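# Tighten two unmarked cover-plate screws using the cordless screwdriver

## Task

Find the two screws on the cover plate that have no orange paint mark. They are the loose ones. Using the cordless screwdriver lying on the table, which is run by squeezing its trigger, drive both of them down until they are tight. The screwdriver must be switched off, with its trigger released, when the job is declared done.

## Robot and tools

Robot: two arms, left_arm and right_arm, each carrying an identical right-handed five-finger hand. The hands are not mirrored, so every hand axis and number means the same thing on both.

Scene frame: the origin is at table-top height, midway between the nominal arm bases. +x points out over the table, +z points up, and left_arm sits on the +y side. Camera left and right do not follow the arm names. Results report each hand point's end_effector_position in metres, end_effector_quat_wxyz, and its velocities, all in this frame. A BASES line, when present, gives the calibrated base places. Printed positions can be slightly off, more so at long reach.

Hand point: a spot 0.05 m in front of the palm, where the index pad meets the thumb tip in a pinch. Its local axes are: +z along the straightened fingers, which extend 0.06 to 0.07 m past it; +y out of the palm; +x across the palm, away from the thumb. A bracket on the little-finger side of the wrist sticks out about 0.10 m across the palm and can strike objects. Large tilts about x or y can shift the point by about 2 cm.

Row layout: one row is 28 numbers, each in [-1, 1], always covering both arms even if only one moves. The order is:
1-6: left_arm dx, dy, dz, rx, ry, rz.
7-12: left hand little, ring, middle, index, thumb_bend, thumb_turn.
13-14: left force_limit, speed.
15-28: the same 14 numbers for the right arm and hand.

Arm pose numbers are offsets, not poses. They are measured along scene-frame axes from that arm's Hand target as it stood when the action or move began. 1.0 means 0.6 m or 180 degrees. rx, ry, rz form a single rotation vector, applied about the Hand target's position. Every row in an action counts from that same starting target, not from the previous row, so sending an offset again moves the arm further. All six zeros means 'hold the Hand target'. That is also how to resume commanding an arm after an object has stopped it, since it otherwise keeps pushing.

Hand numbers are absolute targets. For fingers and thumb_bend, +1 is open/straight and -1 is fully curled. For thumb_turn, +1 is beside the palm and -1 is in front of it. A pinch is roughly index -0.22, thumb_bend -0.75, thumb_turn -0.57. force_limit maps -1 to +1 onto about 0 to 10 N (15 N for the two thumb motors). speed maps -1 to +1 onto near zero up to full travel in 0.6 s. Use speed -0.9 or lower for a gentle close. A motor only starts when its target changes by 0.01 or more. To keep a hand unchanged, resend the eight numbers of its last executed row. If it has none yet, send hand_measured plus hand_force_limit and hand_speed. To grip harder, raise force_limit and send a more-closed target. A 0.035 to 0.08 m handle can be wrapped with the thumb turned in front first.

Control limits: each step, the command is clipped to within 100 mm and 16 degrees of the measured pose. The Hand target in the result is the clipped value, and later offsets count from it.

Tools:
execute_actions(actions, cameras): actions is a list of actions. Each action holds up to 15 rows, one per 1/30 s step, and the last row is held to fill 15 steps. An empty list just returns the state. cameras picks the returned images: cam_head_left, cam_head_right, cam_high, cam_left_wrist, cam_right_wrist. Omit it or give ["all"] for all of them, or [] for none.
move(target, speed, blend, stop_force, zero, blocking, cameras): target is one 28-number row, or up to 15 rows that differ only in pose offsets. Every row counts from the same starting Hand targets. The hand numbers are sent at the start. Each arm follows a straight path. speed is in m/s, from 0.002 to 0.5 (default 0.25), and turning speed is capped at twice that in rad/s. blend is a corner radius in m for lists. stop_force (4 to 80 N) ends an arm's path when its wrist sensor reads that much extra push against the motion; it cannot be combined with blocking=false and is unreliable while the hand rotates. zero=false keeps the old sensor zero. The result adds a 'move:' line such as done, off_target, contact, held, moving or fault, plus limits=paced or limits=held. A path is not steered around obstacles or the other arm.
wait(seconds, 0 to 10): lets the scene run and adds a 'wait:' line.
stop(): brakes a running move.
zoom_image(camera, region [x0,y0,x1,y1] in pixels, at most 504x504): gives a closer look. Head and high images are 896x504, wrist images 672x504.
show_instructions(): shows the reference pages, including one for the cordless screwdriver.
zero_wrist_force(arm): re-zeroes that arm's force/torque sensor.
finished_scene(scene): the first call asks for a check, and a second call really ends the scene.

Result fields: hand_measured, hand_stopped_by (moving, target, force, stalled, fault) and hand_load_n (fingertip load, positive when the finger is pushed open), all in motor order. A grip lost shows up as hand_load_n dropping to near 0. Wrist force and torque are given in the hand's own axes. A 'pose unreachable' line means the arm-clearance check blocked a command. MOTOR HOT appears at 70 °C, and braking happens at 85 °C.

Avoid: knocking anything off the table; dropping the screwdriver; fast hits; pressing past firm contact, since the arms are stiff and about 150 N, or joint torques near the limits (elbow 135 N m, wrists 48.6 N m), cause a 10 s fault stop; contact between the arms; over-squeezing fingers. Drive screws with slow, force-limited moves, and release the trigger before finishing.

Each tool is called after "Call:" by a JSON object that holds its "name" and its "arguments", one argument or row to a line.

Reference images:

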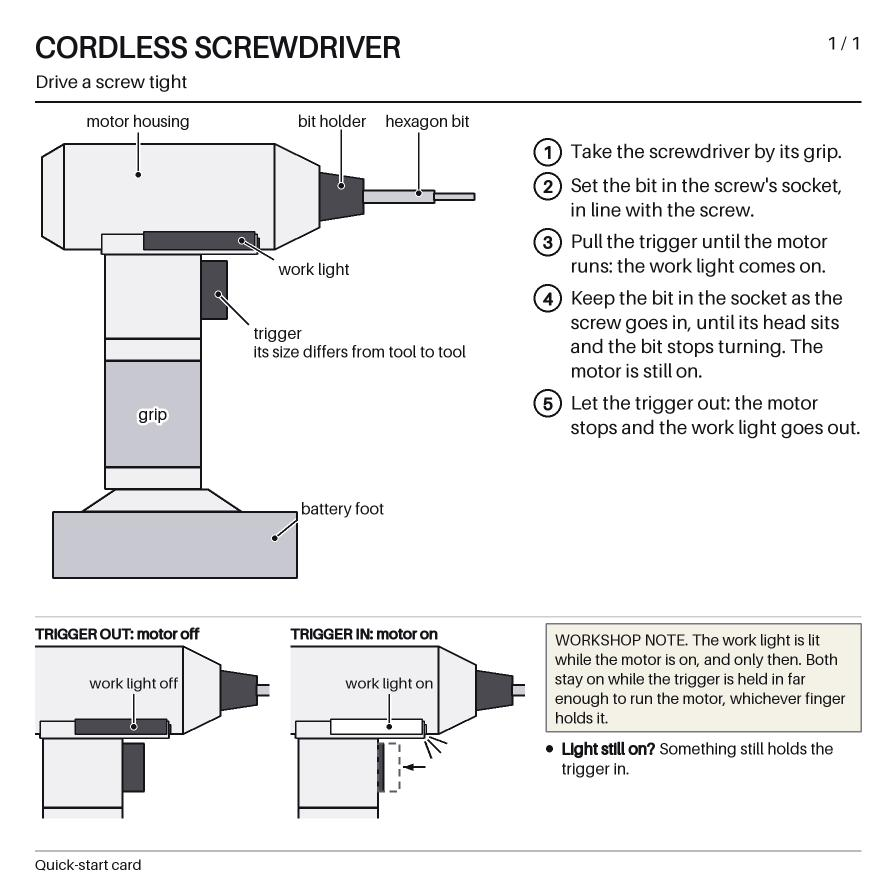

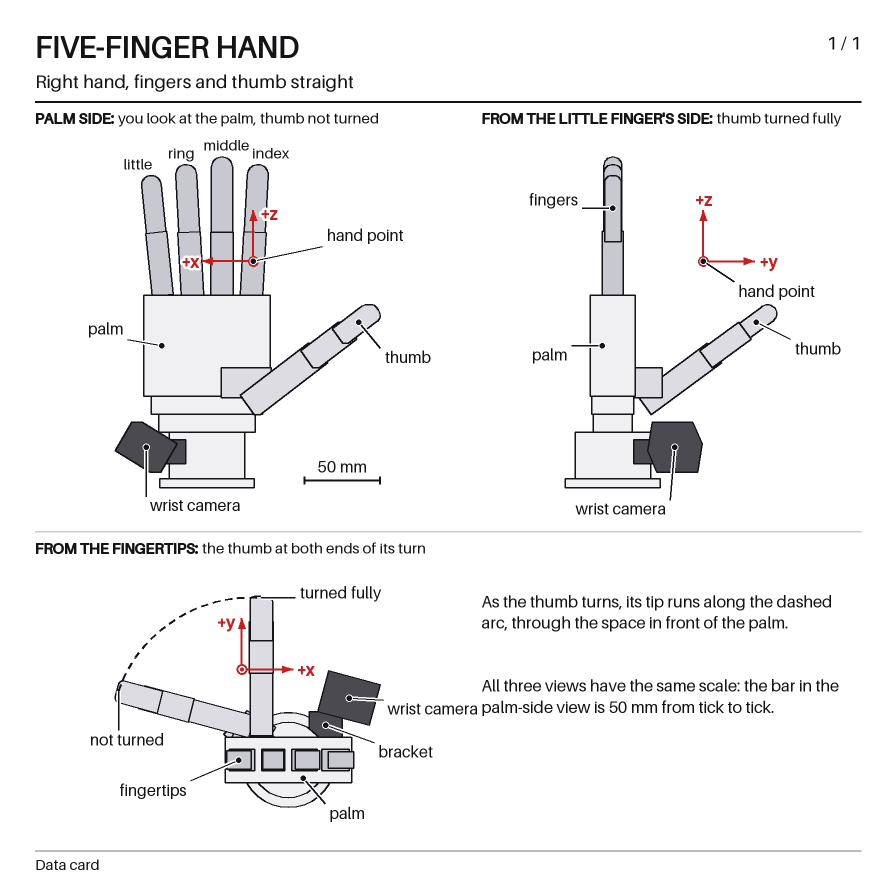

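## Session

Call:
{"name": "execute_actions", "arguments": {
  "actions": []
}}

Scene clock: 0.00 s.
left_arm: end_effector_position=(+1.0519, +0.0478, +0.1534) hand_measured=(+1.000, +1.000, +1.000, +1.000, +1.000, +1.000) hand_load_n=(+0.0, +0.0, -0.5, +0.0, +0.0, +0.0) hand_stopped_by=(target, target, target, target, target, target) hand_force_limit=0.00 hand_speed=-0.80 end_effector_quat_wxyz=(+0.432, +0.096, +0.895, +0.050) end_effector_velocity=(-0.001, -0.002, -0.001) end_effector_angular_velocity=(+0.000, +0.000, +0.000) | right_arm: end_effector_position=(+1.1588, -0.8433, +0.1016) hand_measured=(+1.000, +1.000, +1.000, +1.000, +1.000, +1.000) hand_load_n=(+0.0, +0.0, +0.0, +0.0, +0.0, +0.0) hand_stopped_by=(target, target, target, target, target, target) hand_force_limit=0.00 hand_speed=-0.80 end_effector_quat_wxyz=(+0.002, +0.891, +0.345, +0.296) end_effector_velocity=(+0.000, +0.000, -0.002) end_effector_angular_velocity=(+0.000, +0.002, +0.000)
Joint positions: left_arm=[-0.749 -0.31 0.31 0.814 1.025 -1.851] | right_arm=[-0.373 -0.718 1.079 0.718 1.209 0.611]
Joint velocities: left_arm=[-0.001 0 0 0 0 -0.001] | right_arm=[0 0.001 0 0 0 0]
Joint torques (N m): no reading
Wrist force (N): no reading
Wrist torque (N m): no reading
Wrist force, peak (N): no reading
Hand target: left_arm +1.0519, +0.0478, +0.1534; +0.432, +0.096, +0.895, +0.050 | right_arm +1.1587, -0.8433, +0.1016; +0.002, +0.891, +0.345, +0.296

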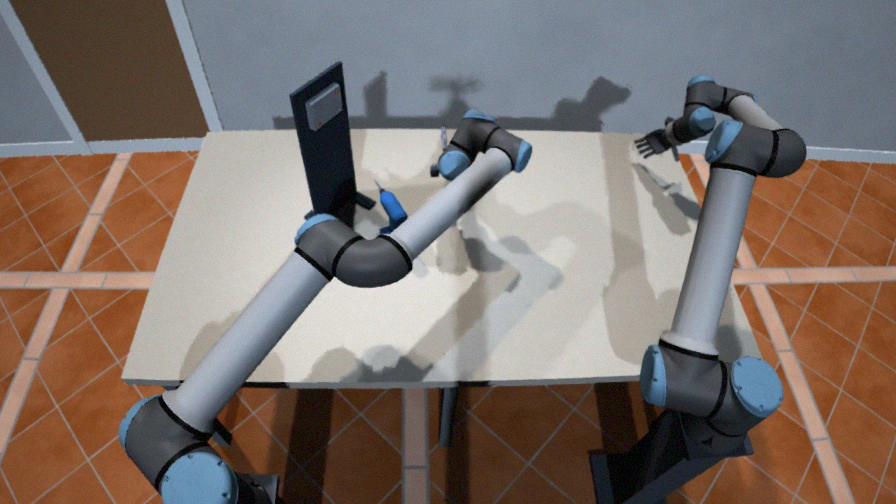

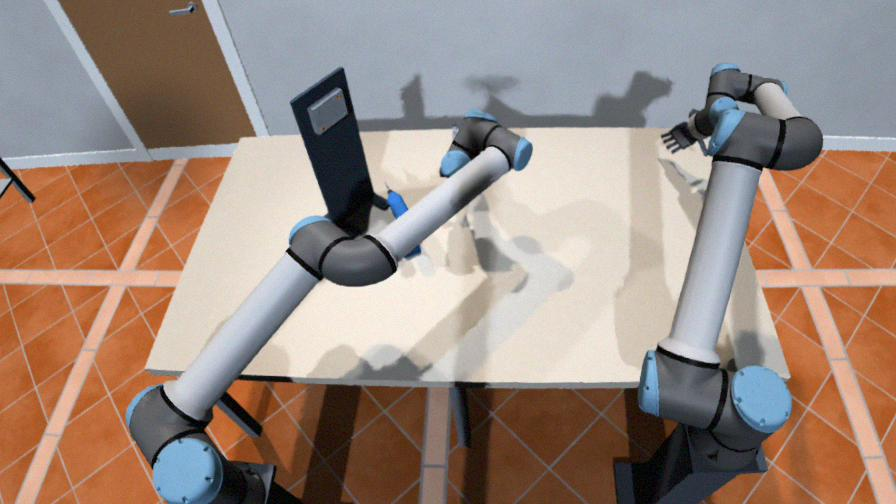

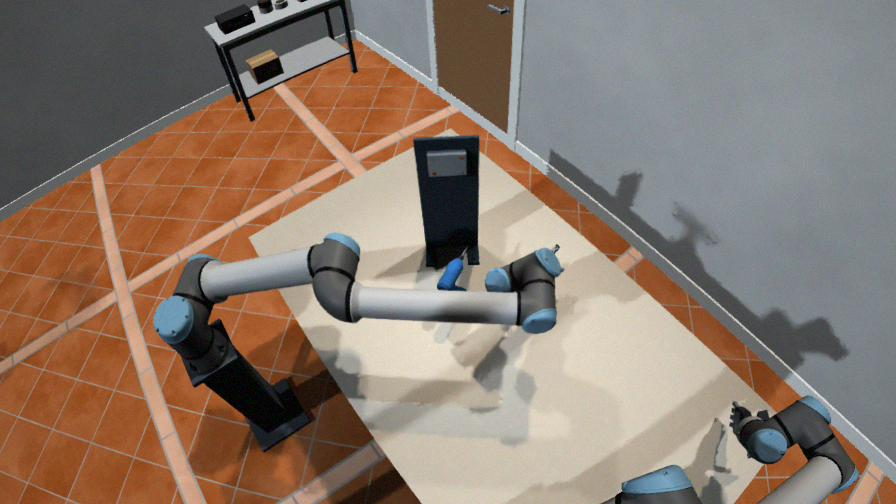

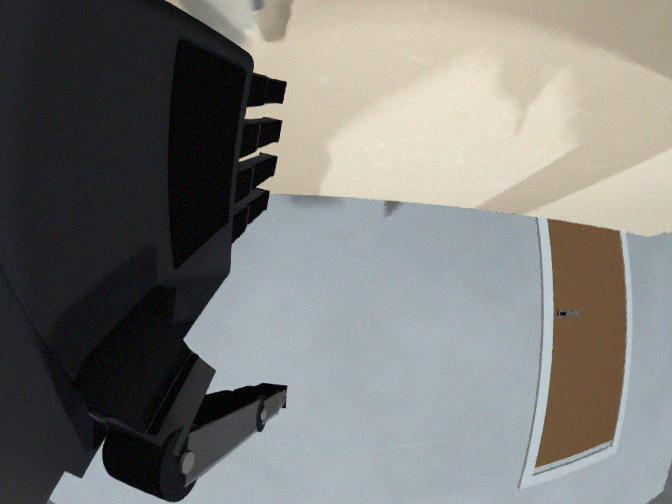

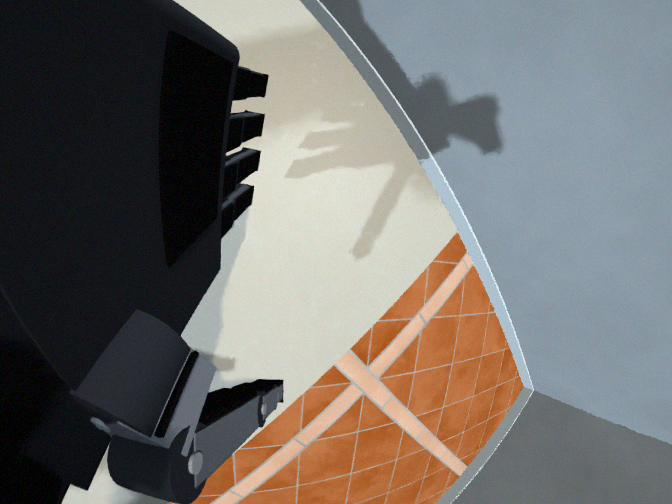

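Call:
{"name": "zoom_image", "arguments": {
  "camera": "cam_high",
  "region": [380, 120, 600, 340]
}}

Call:
{"name": "zoom_image", "arguments": {
  "camera": "cam_head_left",
  "region": [270, 50, 490, 270]
}}

Call:
{"name": "zoom_image", "arguments": {
  "camera": "cam_head_right",
  "region": [270, 50, 490, 270]
}}

Scaled by 2.291.

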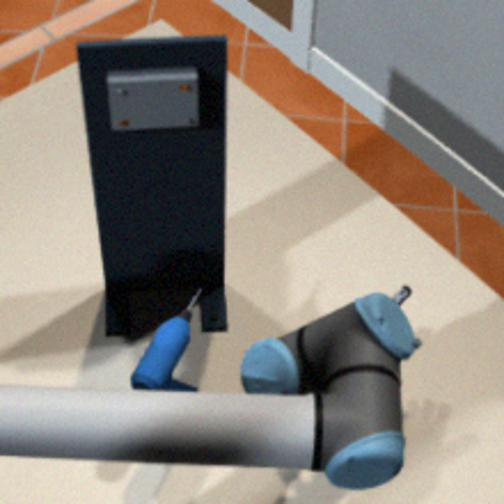

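Scaled by 2.291.

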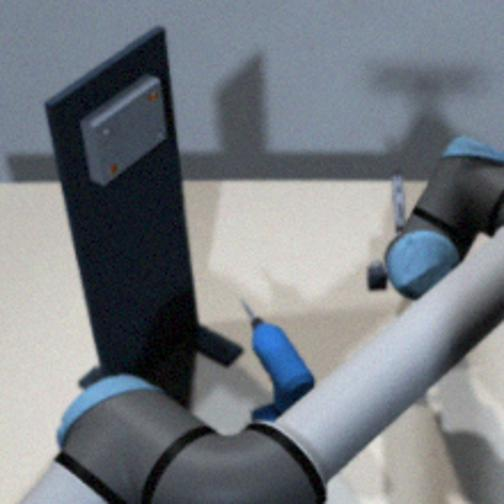

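Scaled by 2.291.

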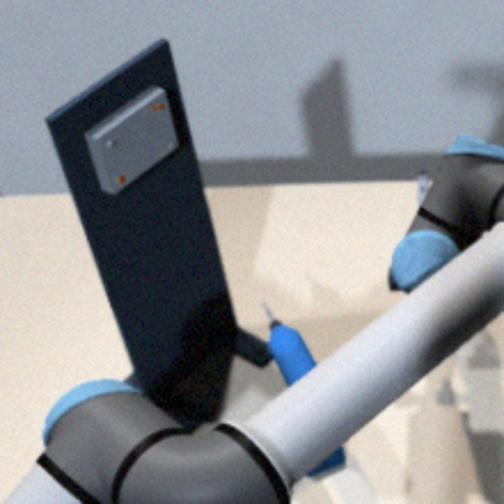

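Call:
{"name": "move", "arguments": {
  "target": [
    [-0.1667,-0.0333,0.4,-0.0422,-0.2205,0.0906,1,1,1,1,1,1,0,-0.8,0,0,0.2,0,0,0,1,1,1,1,1,1,0,-0.8],
    [-0.75,0,0.45,-0.0422,-0.2205,0.0906,1,1,1,1,1,1,0,-0.8,-0.4,0.3,0.35,0,0,0,1,1,1,1,1,1,0,-0.8]
  ],
  "speed": 0.2,
  "blend": [0.05,0]
}}

Scene clock: 5.03 s.
left_arm: end_effector_position=(+0.6021, +0.0479, +0.4244) hand_measured=(+1.000, +1.000, +1.000, +1.000, +1.000, +1.000) hand_load_n=(+0.0, +0.0, +0.0, +0.0, +0.0, +0.0) hand_stopped_by=(target, target, target, target, target, target) hand_force_limit=0.00 hand_speed=-0.80 end_effector_quat_wxyz=(+0.703, -0.081, +0.702, +0.081) end_effector_velocity=(+0.000, +0.001, +0.000) end_effector_angular_velocity=(+0.001, +0.000, +0.002) | right_arm: end_effector_position=(+0.9186, -0.6635, +0.3113) hand_measured=(+1.000, +1.000, +1.000, +1.000, +1.000, +1.000) hand_load_n=(+0.0, +0.0, +0.0, +0.0, +0.0, +0.0) hand_stopped_by=(target, target, target, target, target, target) hand_force_limit=0.00 hand_speed=-0.80 end_effector_quat_wxyz=(+0.002, +0.891, +0.345, +0.296) end_effector_velocity=(+0.000, +0.000, -0.001) end_effector_angular_velocity=(+0.001, +0.002, +0.000)
Joint positions: left_arm=[-1.202 -1.168 1.584 -0.42 0.175 -1.567] | right_arm=[-0.217 -1.244 1.535 0.741 1.286 0.754]
Joint velocities: left_arm=[0.001 0 0 -0.001 -0.001 0.001] | right_arm=[0 0.001 0 0.002 0 0]
Joint torques (N m): left_arm=[-12.18 -58.46 -42.84 -0.62 -0.53 1.2] | right_arm=[-7.31 -80.67 -34.83 3.85 -1.99 -1.56]
Wrist force (N): left_arm=[-0.9 0.1 1.3] | right_arm=[-0.3 0.0 0.6]
Wrist torque (N m): left_arm=[-0.16 0.10 -0.10] | right_arm=[-0.05 0.03 -0.03]
Wrist force, peak (N): left_arm=[-1.5 0.1 1.5] | right_arm=[0.3 -1.8 -0.4]
Hand target: left_arm +0.6020, +0.0479, +0.4244; +0.703, -0.081, +0.702, +0.081 | right_arm +0.9185, -0.6635, +0.3113; +0.002, +0.891, +0.345, +0.296
Off the commanded pose: left_arm 0.001 m, 0 deg | right_arm 0.000 m, 0 deg.
move: done

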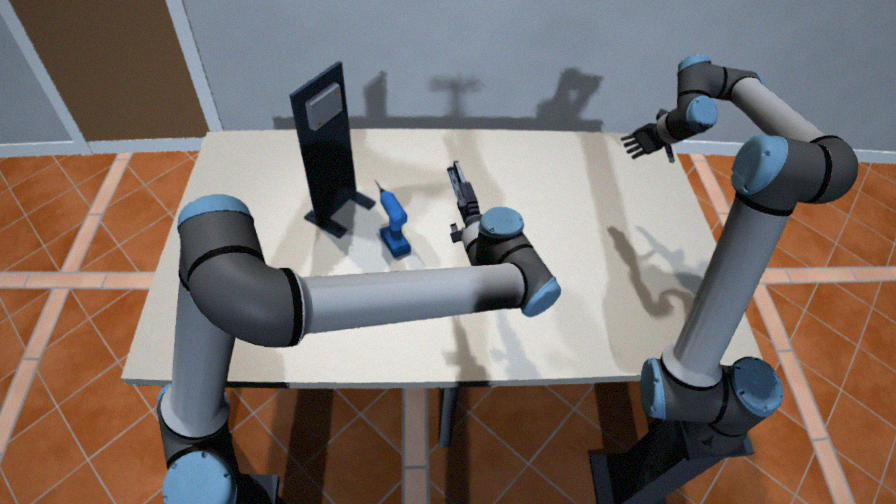

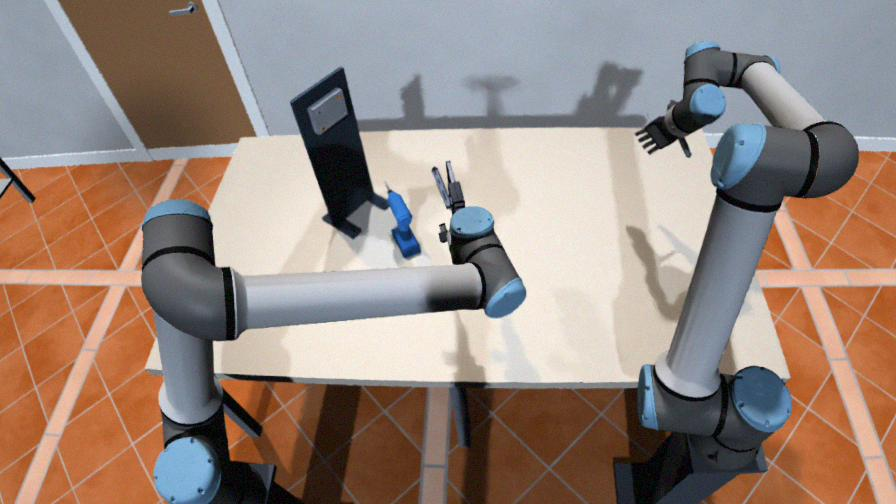

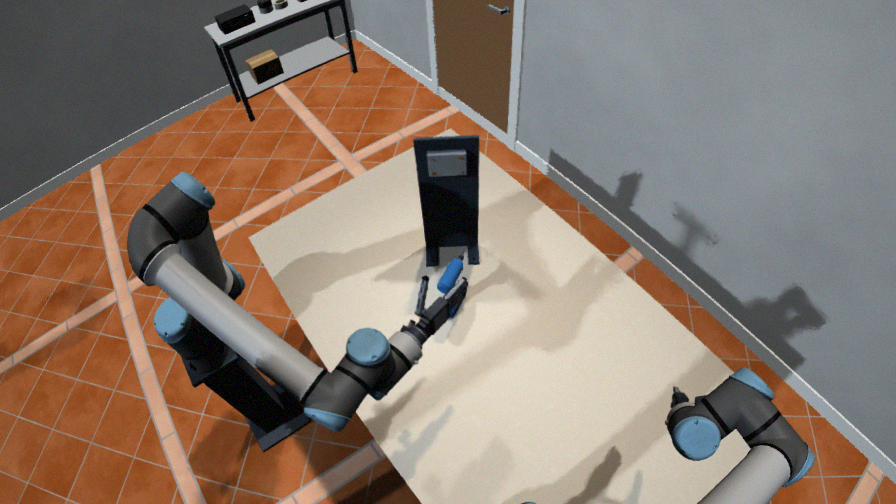

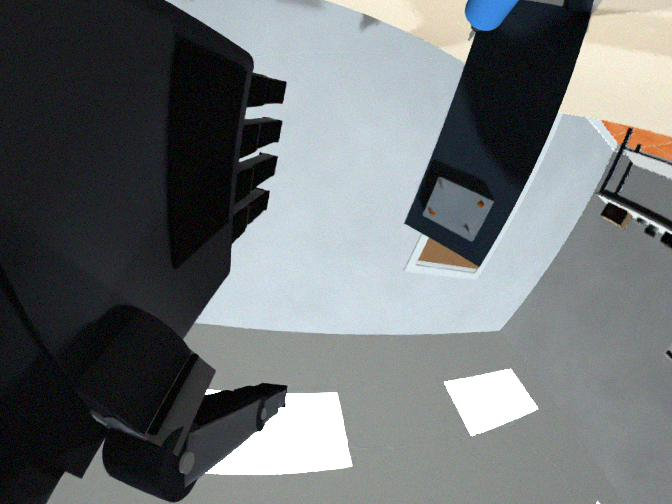

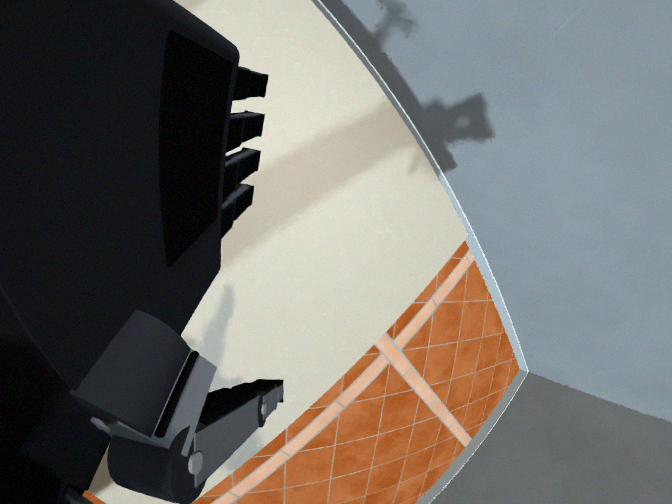

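Call:
{"name": "move", "arguments": {
  "target": [-0.253,0.333,-0.05,0,0,0,1,1,1,1,1,1,0,-0.8,-0.534,0.8225,0.046,0.380,-0.030,0.2265,1,1,1,1,1,1,0,-0.8],
  "speed": 0.25
}}

Scene clock: 8.77 s.
left_arm: end_effector_position=(+0.4504, +0.2478, +0.3950) hand_measured=(+1.000, +1.000, +1.000, +1.000, +1.000, +1.000) hand_load_n=(+0.0, +0.0, +0.0, +0.0, +0.0, +0.0) hand_stopped_by=(target, target, target, target, target, target) hand_force_limit=0.00 hand_speed=-0.80 end_effector_quat_wxyz=(+0.703, -0.081, +0.702, +0.081) end_effector_velocity=(+0.000, +0.001, +0.000) end_effector_angular_velocity=(+0.000, +0.000, +0.000) | right_arm: end_effector_position=(+0.5983, -0.1701, +0.3385) hand_measured=(+1.000, +1.000, +1.000, +1.000, +1.000, +1.000) hand_load_n=(+0.0, +0.0, +0.0, +0.0, +0.0, +0.0) hand_stopped_by=(target, target, target, target, target, target) hand_force_limit=0.00 hand_speed=-0.80 end_effector_quat_wxyz=(+0.570, -0.558, -0.393, -0.457) end_effector_velocity=(+0.000, +0.000, -0.001) end_effector_angular_velocity=(+0.000, +0.001, +0.000)
Joint positions: left_arm=[-1.321 -1.536 2.107 -0.578 0.055 -1.564] | right_arm=[0.184 -1.595 2.167 -0.791 0.314 2.061]
Joint velocities: left_arm=[0 0 0.001 0 0 -0.001] | right_arm=[0 0.002 0 -0.002 0 0.001]
Joint torques (N m): left_arm=[12.01 -51.64 -24.36 -3.22 1.85 3.15] | right_arm=[12.11 -27.96 -41.11 -3.93 -0.12 0.42]
Wrist force (N): left_arm=[-1.1 0.1 0.8] | right_arm=[-0.4 -0.1 -0.4]
Wrist torque (N m): left_arm=[-0.13 0.16 -0.12] | right_arm=[-0.04 0.32 0.13]
Wrist force, peak (N): left_arm=[-1.3 -0.9 1.4] | right_arm=[-0.2 1.5 1.2]
Hand target: left_arm +0.4504, +0.2479, +0.3950; +0.703, -0.081, +0.702, +0.081 | right_arm +0.5983, -0.1701, +0.3385; +0.570, -0.558, -0.393, -0.457
Off the commanded pose: left_arm 0.001 m, 0 deg | right_arm 0.000 m, 0 deg.
move: done

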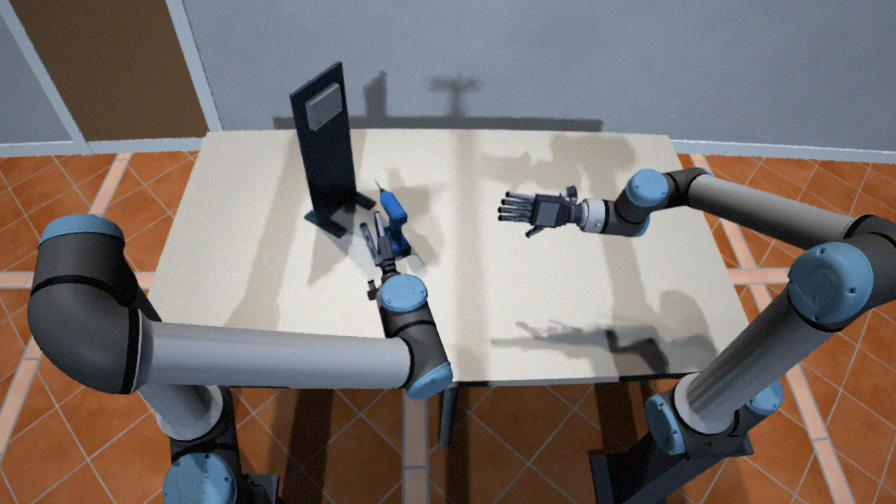

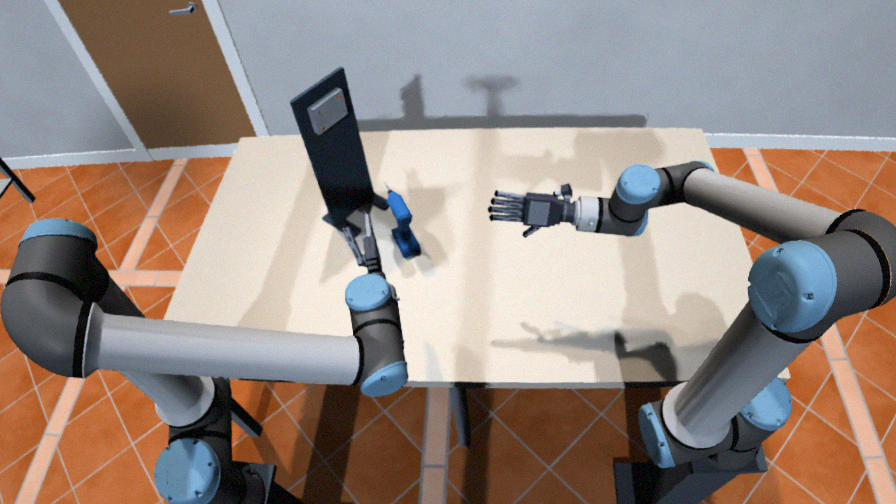

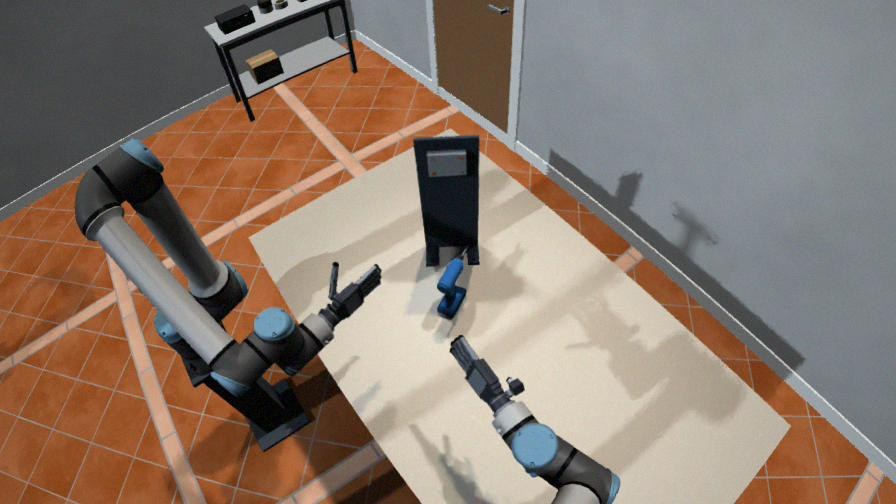

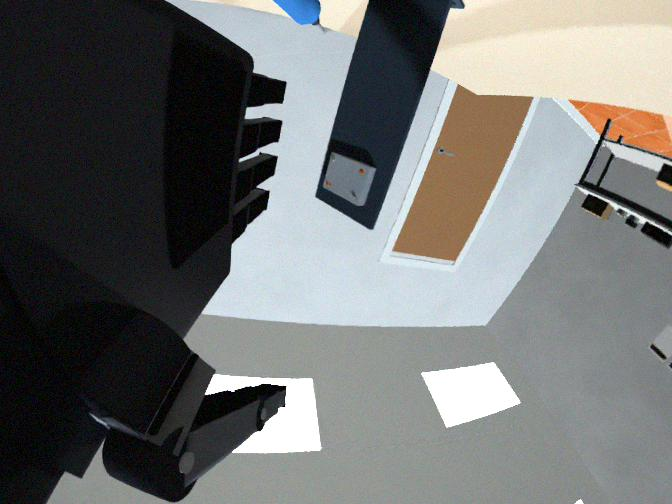

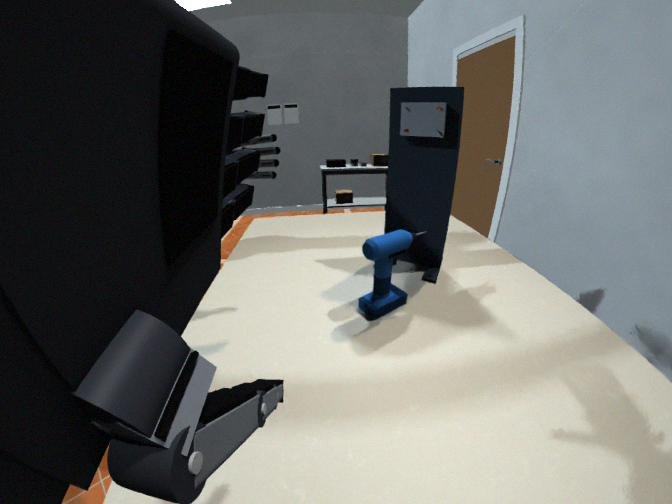

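Call:
{"name": "zoom_image", "arguments": {
  "camera": "cam_right_wrist",
  "region": [340, 210, 460, 330]
}}

Call:
{"name": "zoom_image", "arguments": {
  "camera": "cam_right_wrist",
  "region": [380, 80, 470, 170]
}}

Scaled by 4.200 from the camera's 672x504 image, which has a finer 960x720 frame.

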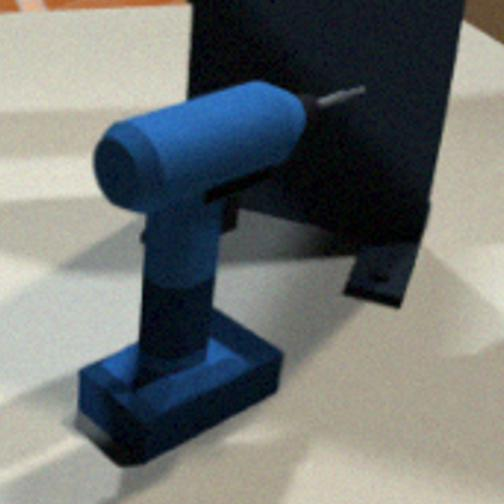

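Scaled by 5.600 from the camera's 672x504 image, which has a finer 960x720 frame.

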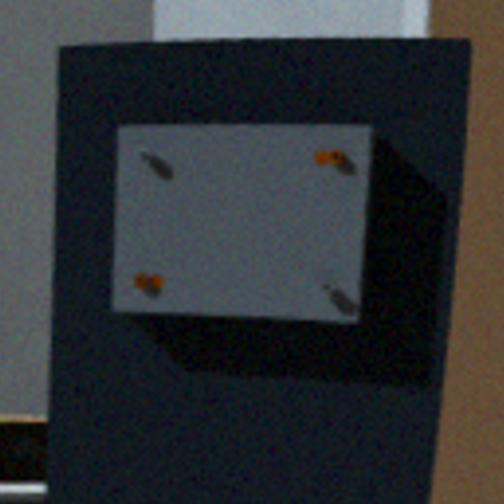

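Call:
{"name": "move", "arguments": {
  "target": [0.275,0.007,-0.448,0,0,-0.128,0.6,0.6,0.8,1,1,-1,0.4,-0.5,0,0,0,0,0,0,1,1,1,1,1,1,0,-0.8],
  "speed": 0.2,
  "cameras": ["cam_left_wrist","cam_right_wrist","cam_high"]
}}

Call:
{"name": "zoom_image", "arguments": {
  "camera": "cam_right_wrist",
  "region": [220, 200, 460, 380]
}}

Scene clock: 12.90 s.
left_arm: end_effector_position=(+0.6157, +0.2525, +0.1261) hand_measured=(+0.600, +0.600, +0.800, +1.000, +1.000, -1.000) hand_load_n=(+0.0, +0.0, +0.0, +0.0, +0.0, -0.5) hand_stopped_by=(target, target, target, target, target, target) hand_force_limit=0.40 hand_speed=-0.50 end_effector_quat_wxyz=(+0.705, +0.061, +0.704, -0.061) end_effector_velocity=(+0.000, +0.000, +0.000) end_effector_angular_velocity=(+0.000, +0.000, +0.000) | right_arm: end_effector_position=(+0.5983, -0.1701, +0.3385) hand_measured=(+1.000, +1.000, +1.000, +1.000, +1.000, +1.000) hand_load_n=(+0.0, +0.0, +0.0, +0.0, +0.0, +0.0) hand_stopped_by=(target, target, target, target, target, target) hand_force_limit=0.00 hand_speed=-0.80 end_effector_quat_wxyz=(+0.570, -0.558, -0.393, -0.457) end_effector_velocity=(+0.000, +0.000, +0.000) end_effector_angular_velocity=(+0.000, -0.001, +0.000)
Joint positions: left_arm=[-0.982 -1.109 2.227 -1.12 0.796 -1.57] | right_arm=[0.184 -1.595 2.167 -0.791 0.314 2.061]
Joint velocities: left_arm=[-0.001 0 0 0 0 0] | right_arm=[0 -0.001 0 0 0 0]
Joint torques (N m): left_arm=[8.26 -34.32 -9.47 -4.66 2.38 -2.39] | right_arm=[13.27 -28.11 -41.27 0.14 1.21 -0.49]
Wrist force (N): left_arm=[-1.2 -0.2 1.0] | right_arm=[-0.4 0.4 -0.5]
Wrist torque (N m): left_arm=[-0.19 0.15 -0.15] | right_arm=[0.04 0.33 0.15]
Wrist force, peak (N): left_arm=[-3.2 -0.1 0.1] | right_arm=[-0.7 0.6 -0.6]
Hand target: left_arm +0.6157, +0.2525, +0.1261; +0.705, +0.061, +0.704, -0.061 | right_arm +0.5983, -0.1701, +0.3385; +0.570, -0.558, -0.393, -0.457
Off the commanded pose: left_arm 0.000 m, 0 deg | right_arm 0.000 m, 0 deg.
move: done
Images, in order (width x height): cam_high 896x504, cam_left_wrist 672x504, cam_right_wrist 672x504.

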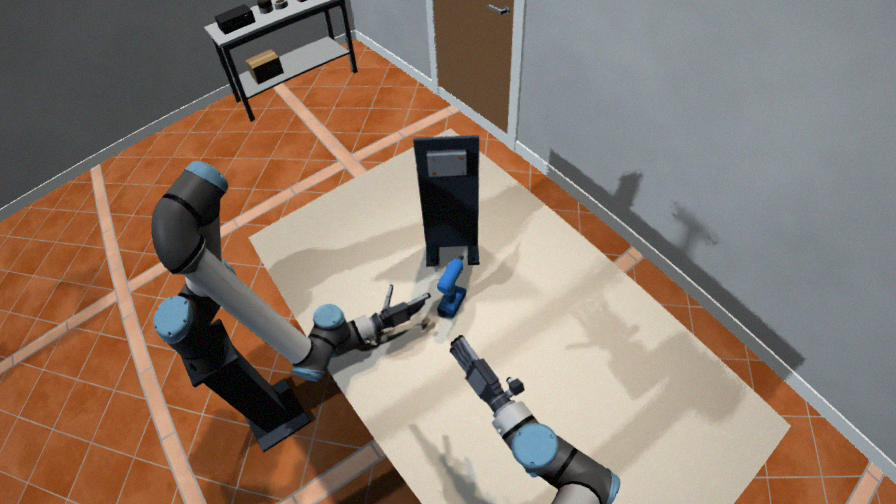

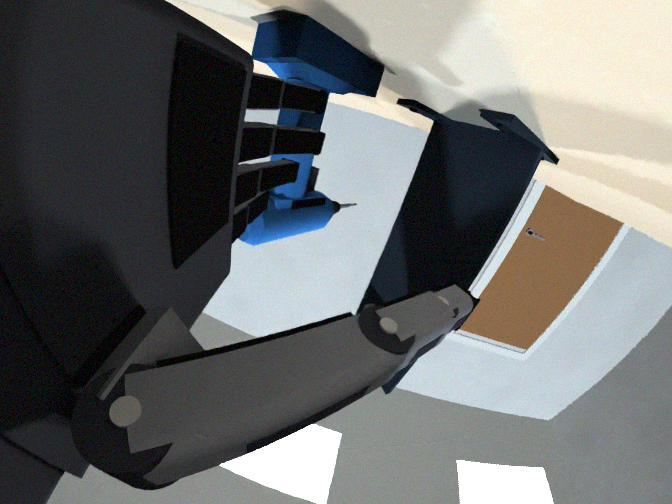

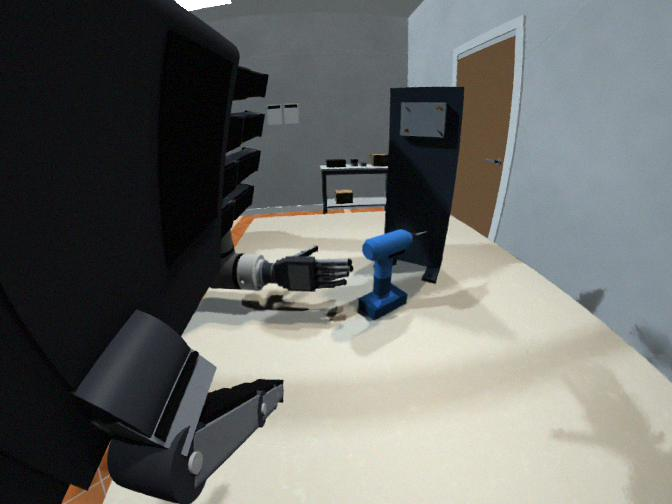

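Scaled by 2.100 from the camera's 672x504 image, which has a finer 960x720 frame.

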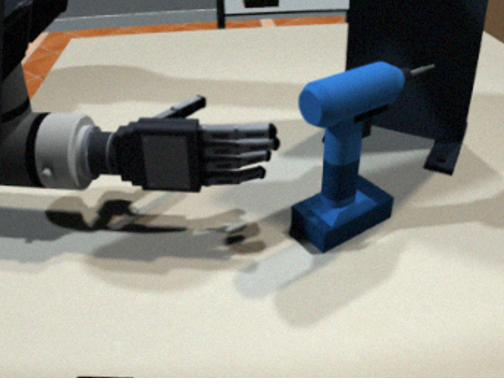

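Call:
{"name": "move", "arguments": {
  "target": [0.0388,-0.0525,0,0,0,-0.005,0.6,0.6,0.8,1,1,-1,0.4,-0.5,0,0,0,0,0,0,1,1,1,1,1,1,0,-0.8],
  "speed": 0.1,
  "cameras": ["cam_left_wrist","cam_right_wrist"]
}}

Call:
{"name": "zoom_image", "arguments": {
  "camera": "cam_right_wrist",
  "region": [300, 200, 460, 360]
}}

Call:
{"name": "zoom_image", "arguments": {
  "camera": "cam_left_wrist",
  "region": [220, 0, 460, 260]
}}

Scene clock: 14.33 s.
left_arm: end_effector_position=(+0.6390, +0.2210, +0.1259) hand_measured=(+0.600, +0.600, +0.800, +1.000, +1.000, -1.000) hand_load_n=(+0.0, +0.0, +0.0, +0.0, +0.0, +0.0) hand_stopped_by=(target, target, target, target, target, target) hand_force_limit=0.40 hand_speed=-0.50 end_effector_quat_wxyz=(+0.704, +0.067, +0.704, -0.067) end_effector_velocity=(-0.001, +0.001, +0.000) end_effector_angular_velocity=(-0.001, -0.001, +0.001) | right_arm: end_effector_position=(+0.5983, -0.1701, +0.3385) hand_measured=(+1.000, +1.000, +1.000, +1.000, +1.000, +1.000) hand_load_n=(+0.0, +0.0, +0.0, +0.0, +0.0, +0.0) hand_stopped_by=(target, target, target, target, target, target) hand_force_limit=0.00 hand_speed=-0.80 end_effector_quat_wxyz=(+0.570, -0.558, -0.393, -0.457) end_effector_velocity=(+0.000, +0.000, -0.001) end_effector_angular_velocity=(+0.000, +0.001, +0.000)
Joint positions: left_arm=[-0.977 -1.075 2.158 -1.084 0.817 -1.57] | right_arm=[0.184 -1.595 2.167 -0.791 0.314 2.061]
Joint velocities: left_arm=[-0.001 -0.002 0.004 -0.004 -0.001 0] | right_arm=[0 0.001 0 0 0 0]
Joint torques (N m): left_arm=[-3.07 -74.44 -9.98 -4.87 -1.89 -0.16] | right_arm=[14.21 -28.64 -40.94 -0.04 1.26 -0.44]
Wrist force (N): left_arm=[-1.7 0.0 0.8] | right_arm=[-0.2 0.3 -0.5]
Wrist torque (N m): left_arm=[-0.15 0.21 -0.17] | right_arm=[0.03 0.30 0.15]
Wrist force, peak (N): left_arm=[-1.7 -0.5 1.6] | right_arm=[-0.7 0.3 -0.7]
Hand target: left_arm +0.6389, +0.2210, +0.1260; +0.704, +0.067, +0.704, -0.067 | right_arm +0.5983, -0.1701, +0.3385; +0.570, -0.558, -0.393, -0.457
Off the commanded pose: left_arm 0.000 m, 0 deg | right_arm 0.000 m, 0 deg.
move: done
Images, in order (width x height): cam_left_wrist 672x504, cam_right_wrist 672x504.

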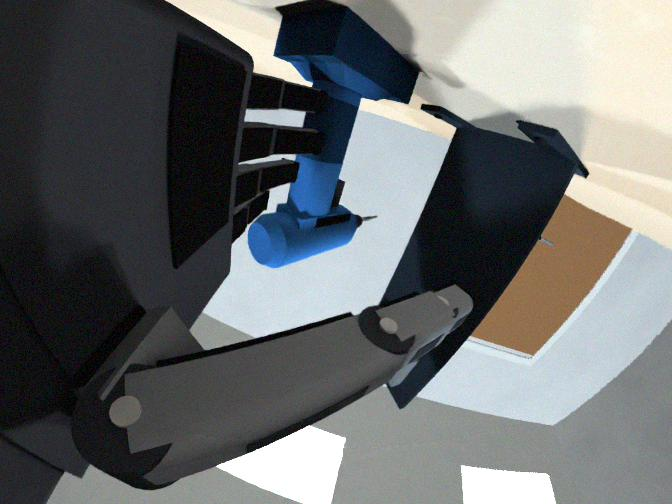

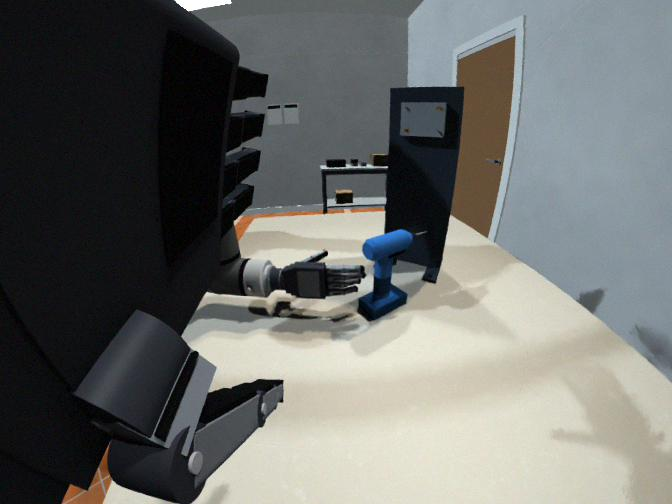

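Scaled by 3.150 from the camera's 672x504 image, which has a finer 960x720 frame.

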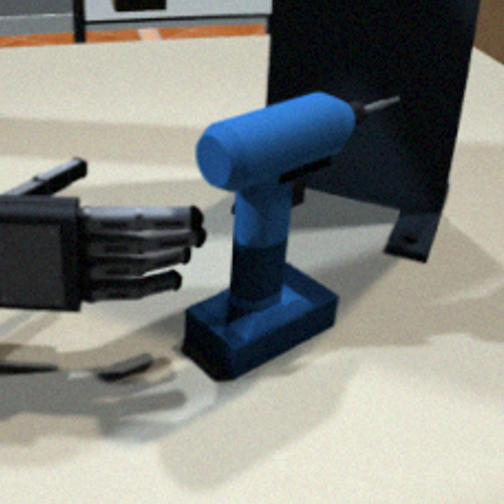

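Scaled by 1.938 from the camera's 672x504 image, which has a finer 960x720 frame.

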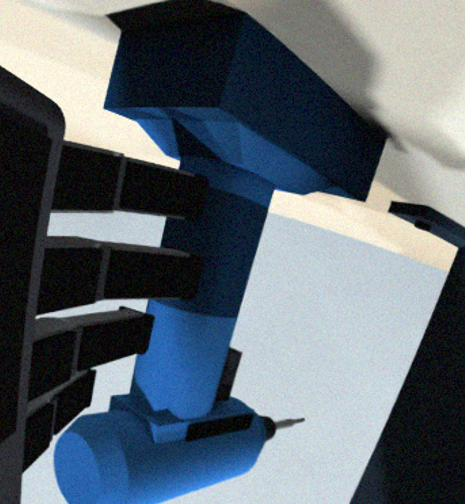

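Call:
{"name": "move", "arguments": {
  "target": [0.2573,-0.0567,-0.005,0,0,0,0.6,0.6,0.8,1,1,-1,0.4,-0.5,0,0,0,0,0,0,1,1,1,1,1,1,0,-0.8],
  "speed": 0.04,
  "stop_force": 4,
  "cameras": ["cam_left_wrist","cam_right_wrist"]
}}

Call:
{"name": "zoom_image", "arguments": {
  "camera": "cam_right_wrist",
  "region": [320, 210, 440, 330]
}}

Scene clock: 20.10 s.
left_arm: end_effector_position=(+0.7933, +0.1868, +0.1228) hand_measured=(+0.600, +0.600, +0.800, +1.000, +1.000, -1.000) hand_load_n=(+0.0, +0.0, +0.0, +0.0, +0.0, -0.5) hand_stopped_by=(target, target, target, target, target, target) hand_force_limit=0.40 hand_speed=-0.50 end_effector_quat_wxyz=(+0.704, +0.067, +0.704, -0.067) end_effector_velocity=(-0.001, -0.001, +0.000) end_effector_angular_velocity=(-0.001, +0.001, -0.001) | right_arm: end_effector_position=(+0.5983, -0.1701, +0.3385) hand_measured=(+1.000, +1.000, +1.000, +1.000, +1.000, +1.000) hand_load_n=(+0.0, +0.0, +0.0, +0.0, +0.0, -0.5) hand_stopped_by=(target, target, target, target, target, target) hand_force_limit=0.00 hand_speed=-0.80 end_effector_quat_wxyz=(+0.570, -0.558, -0.393, -0.457) end_effector_velocity=(+0.000, +0.000, +0.001) end_effector_angular_velocity=(+0.000, -0.001, +0.000)
Joint positions: left_arm=[-0.827 -0.923 1.852 -0.93 0.967 -1.57] | right_arm=[0.184 -1.595 2.167 -0.791 0.314 2.061]
Joint velocities: left_arm=[-0.001 0 0 0 0 -0.001] | right_arm=[0 -0.001 0 0 0 0]
Joint torques (N m): left_arm=[-14.4 -89.53 -16.46 -4.39 -1.56 2.23] | right_arm=[14.83 -28.63 -39.88 -0.53 1.3 -0.37]
Wrist force (N): left_arm=[-0.9 0.2 1.0] | right_arm=[-0.7 0.4 -0.4]
Wrist torque (N m): left_arm=[-0.14 0.09 -0.12] | right_arm=[0.04 0.36 0.13]
Wrist force, peak (N): left_arm=[-2.6 -0.5 -1.2] | right_arm=[-0.7 0.3 -0.7]
Hand target: left_arm +0.7933, +0.1868, +0.1228; +0.704, +0.067, +0.704, -0.067 | right_arm +0.5983, -0.1701, +0.3385; +0.570, -0.558, -0.393, -0.457
Off the commanded pose: left_arm 0.000 m, 0 deg | right_arm 0.000 m, 0 deg.
move: done
Images, in order (width x height): cam_left_wrist 672x504, cam_right_wrist 672x504.

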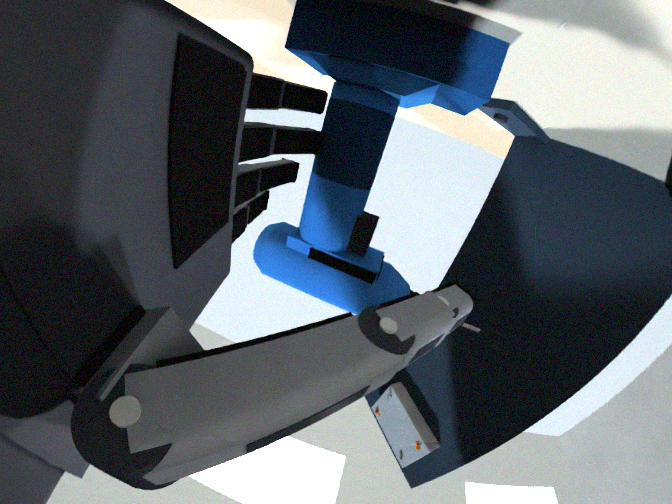

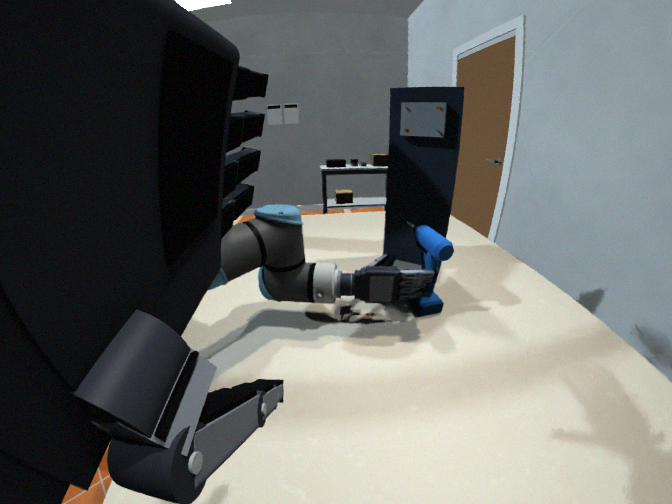

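Scaled by 4.200 from the camera's 672x504 image, which has a finer 960x720 frame.

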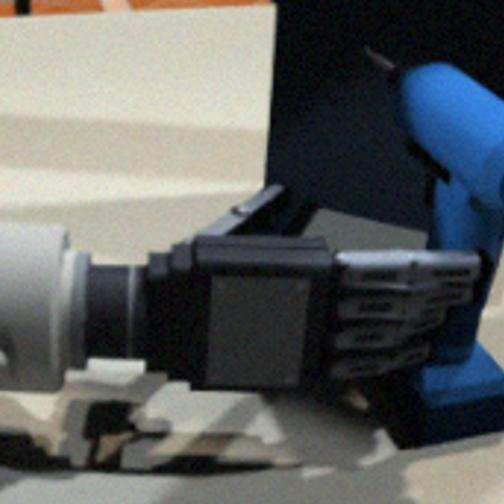

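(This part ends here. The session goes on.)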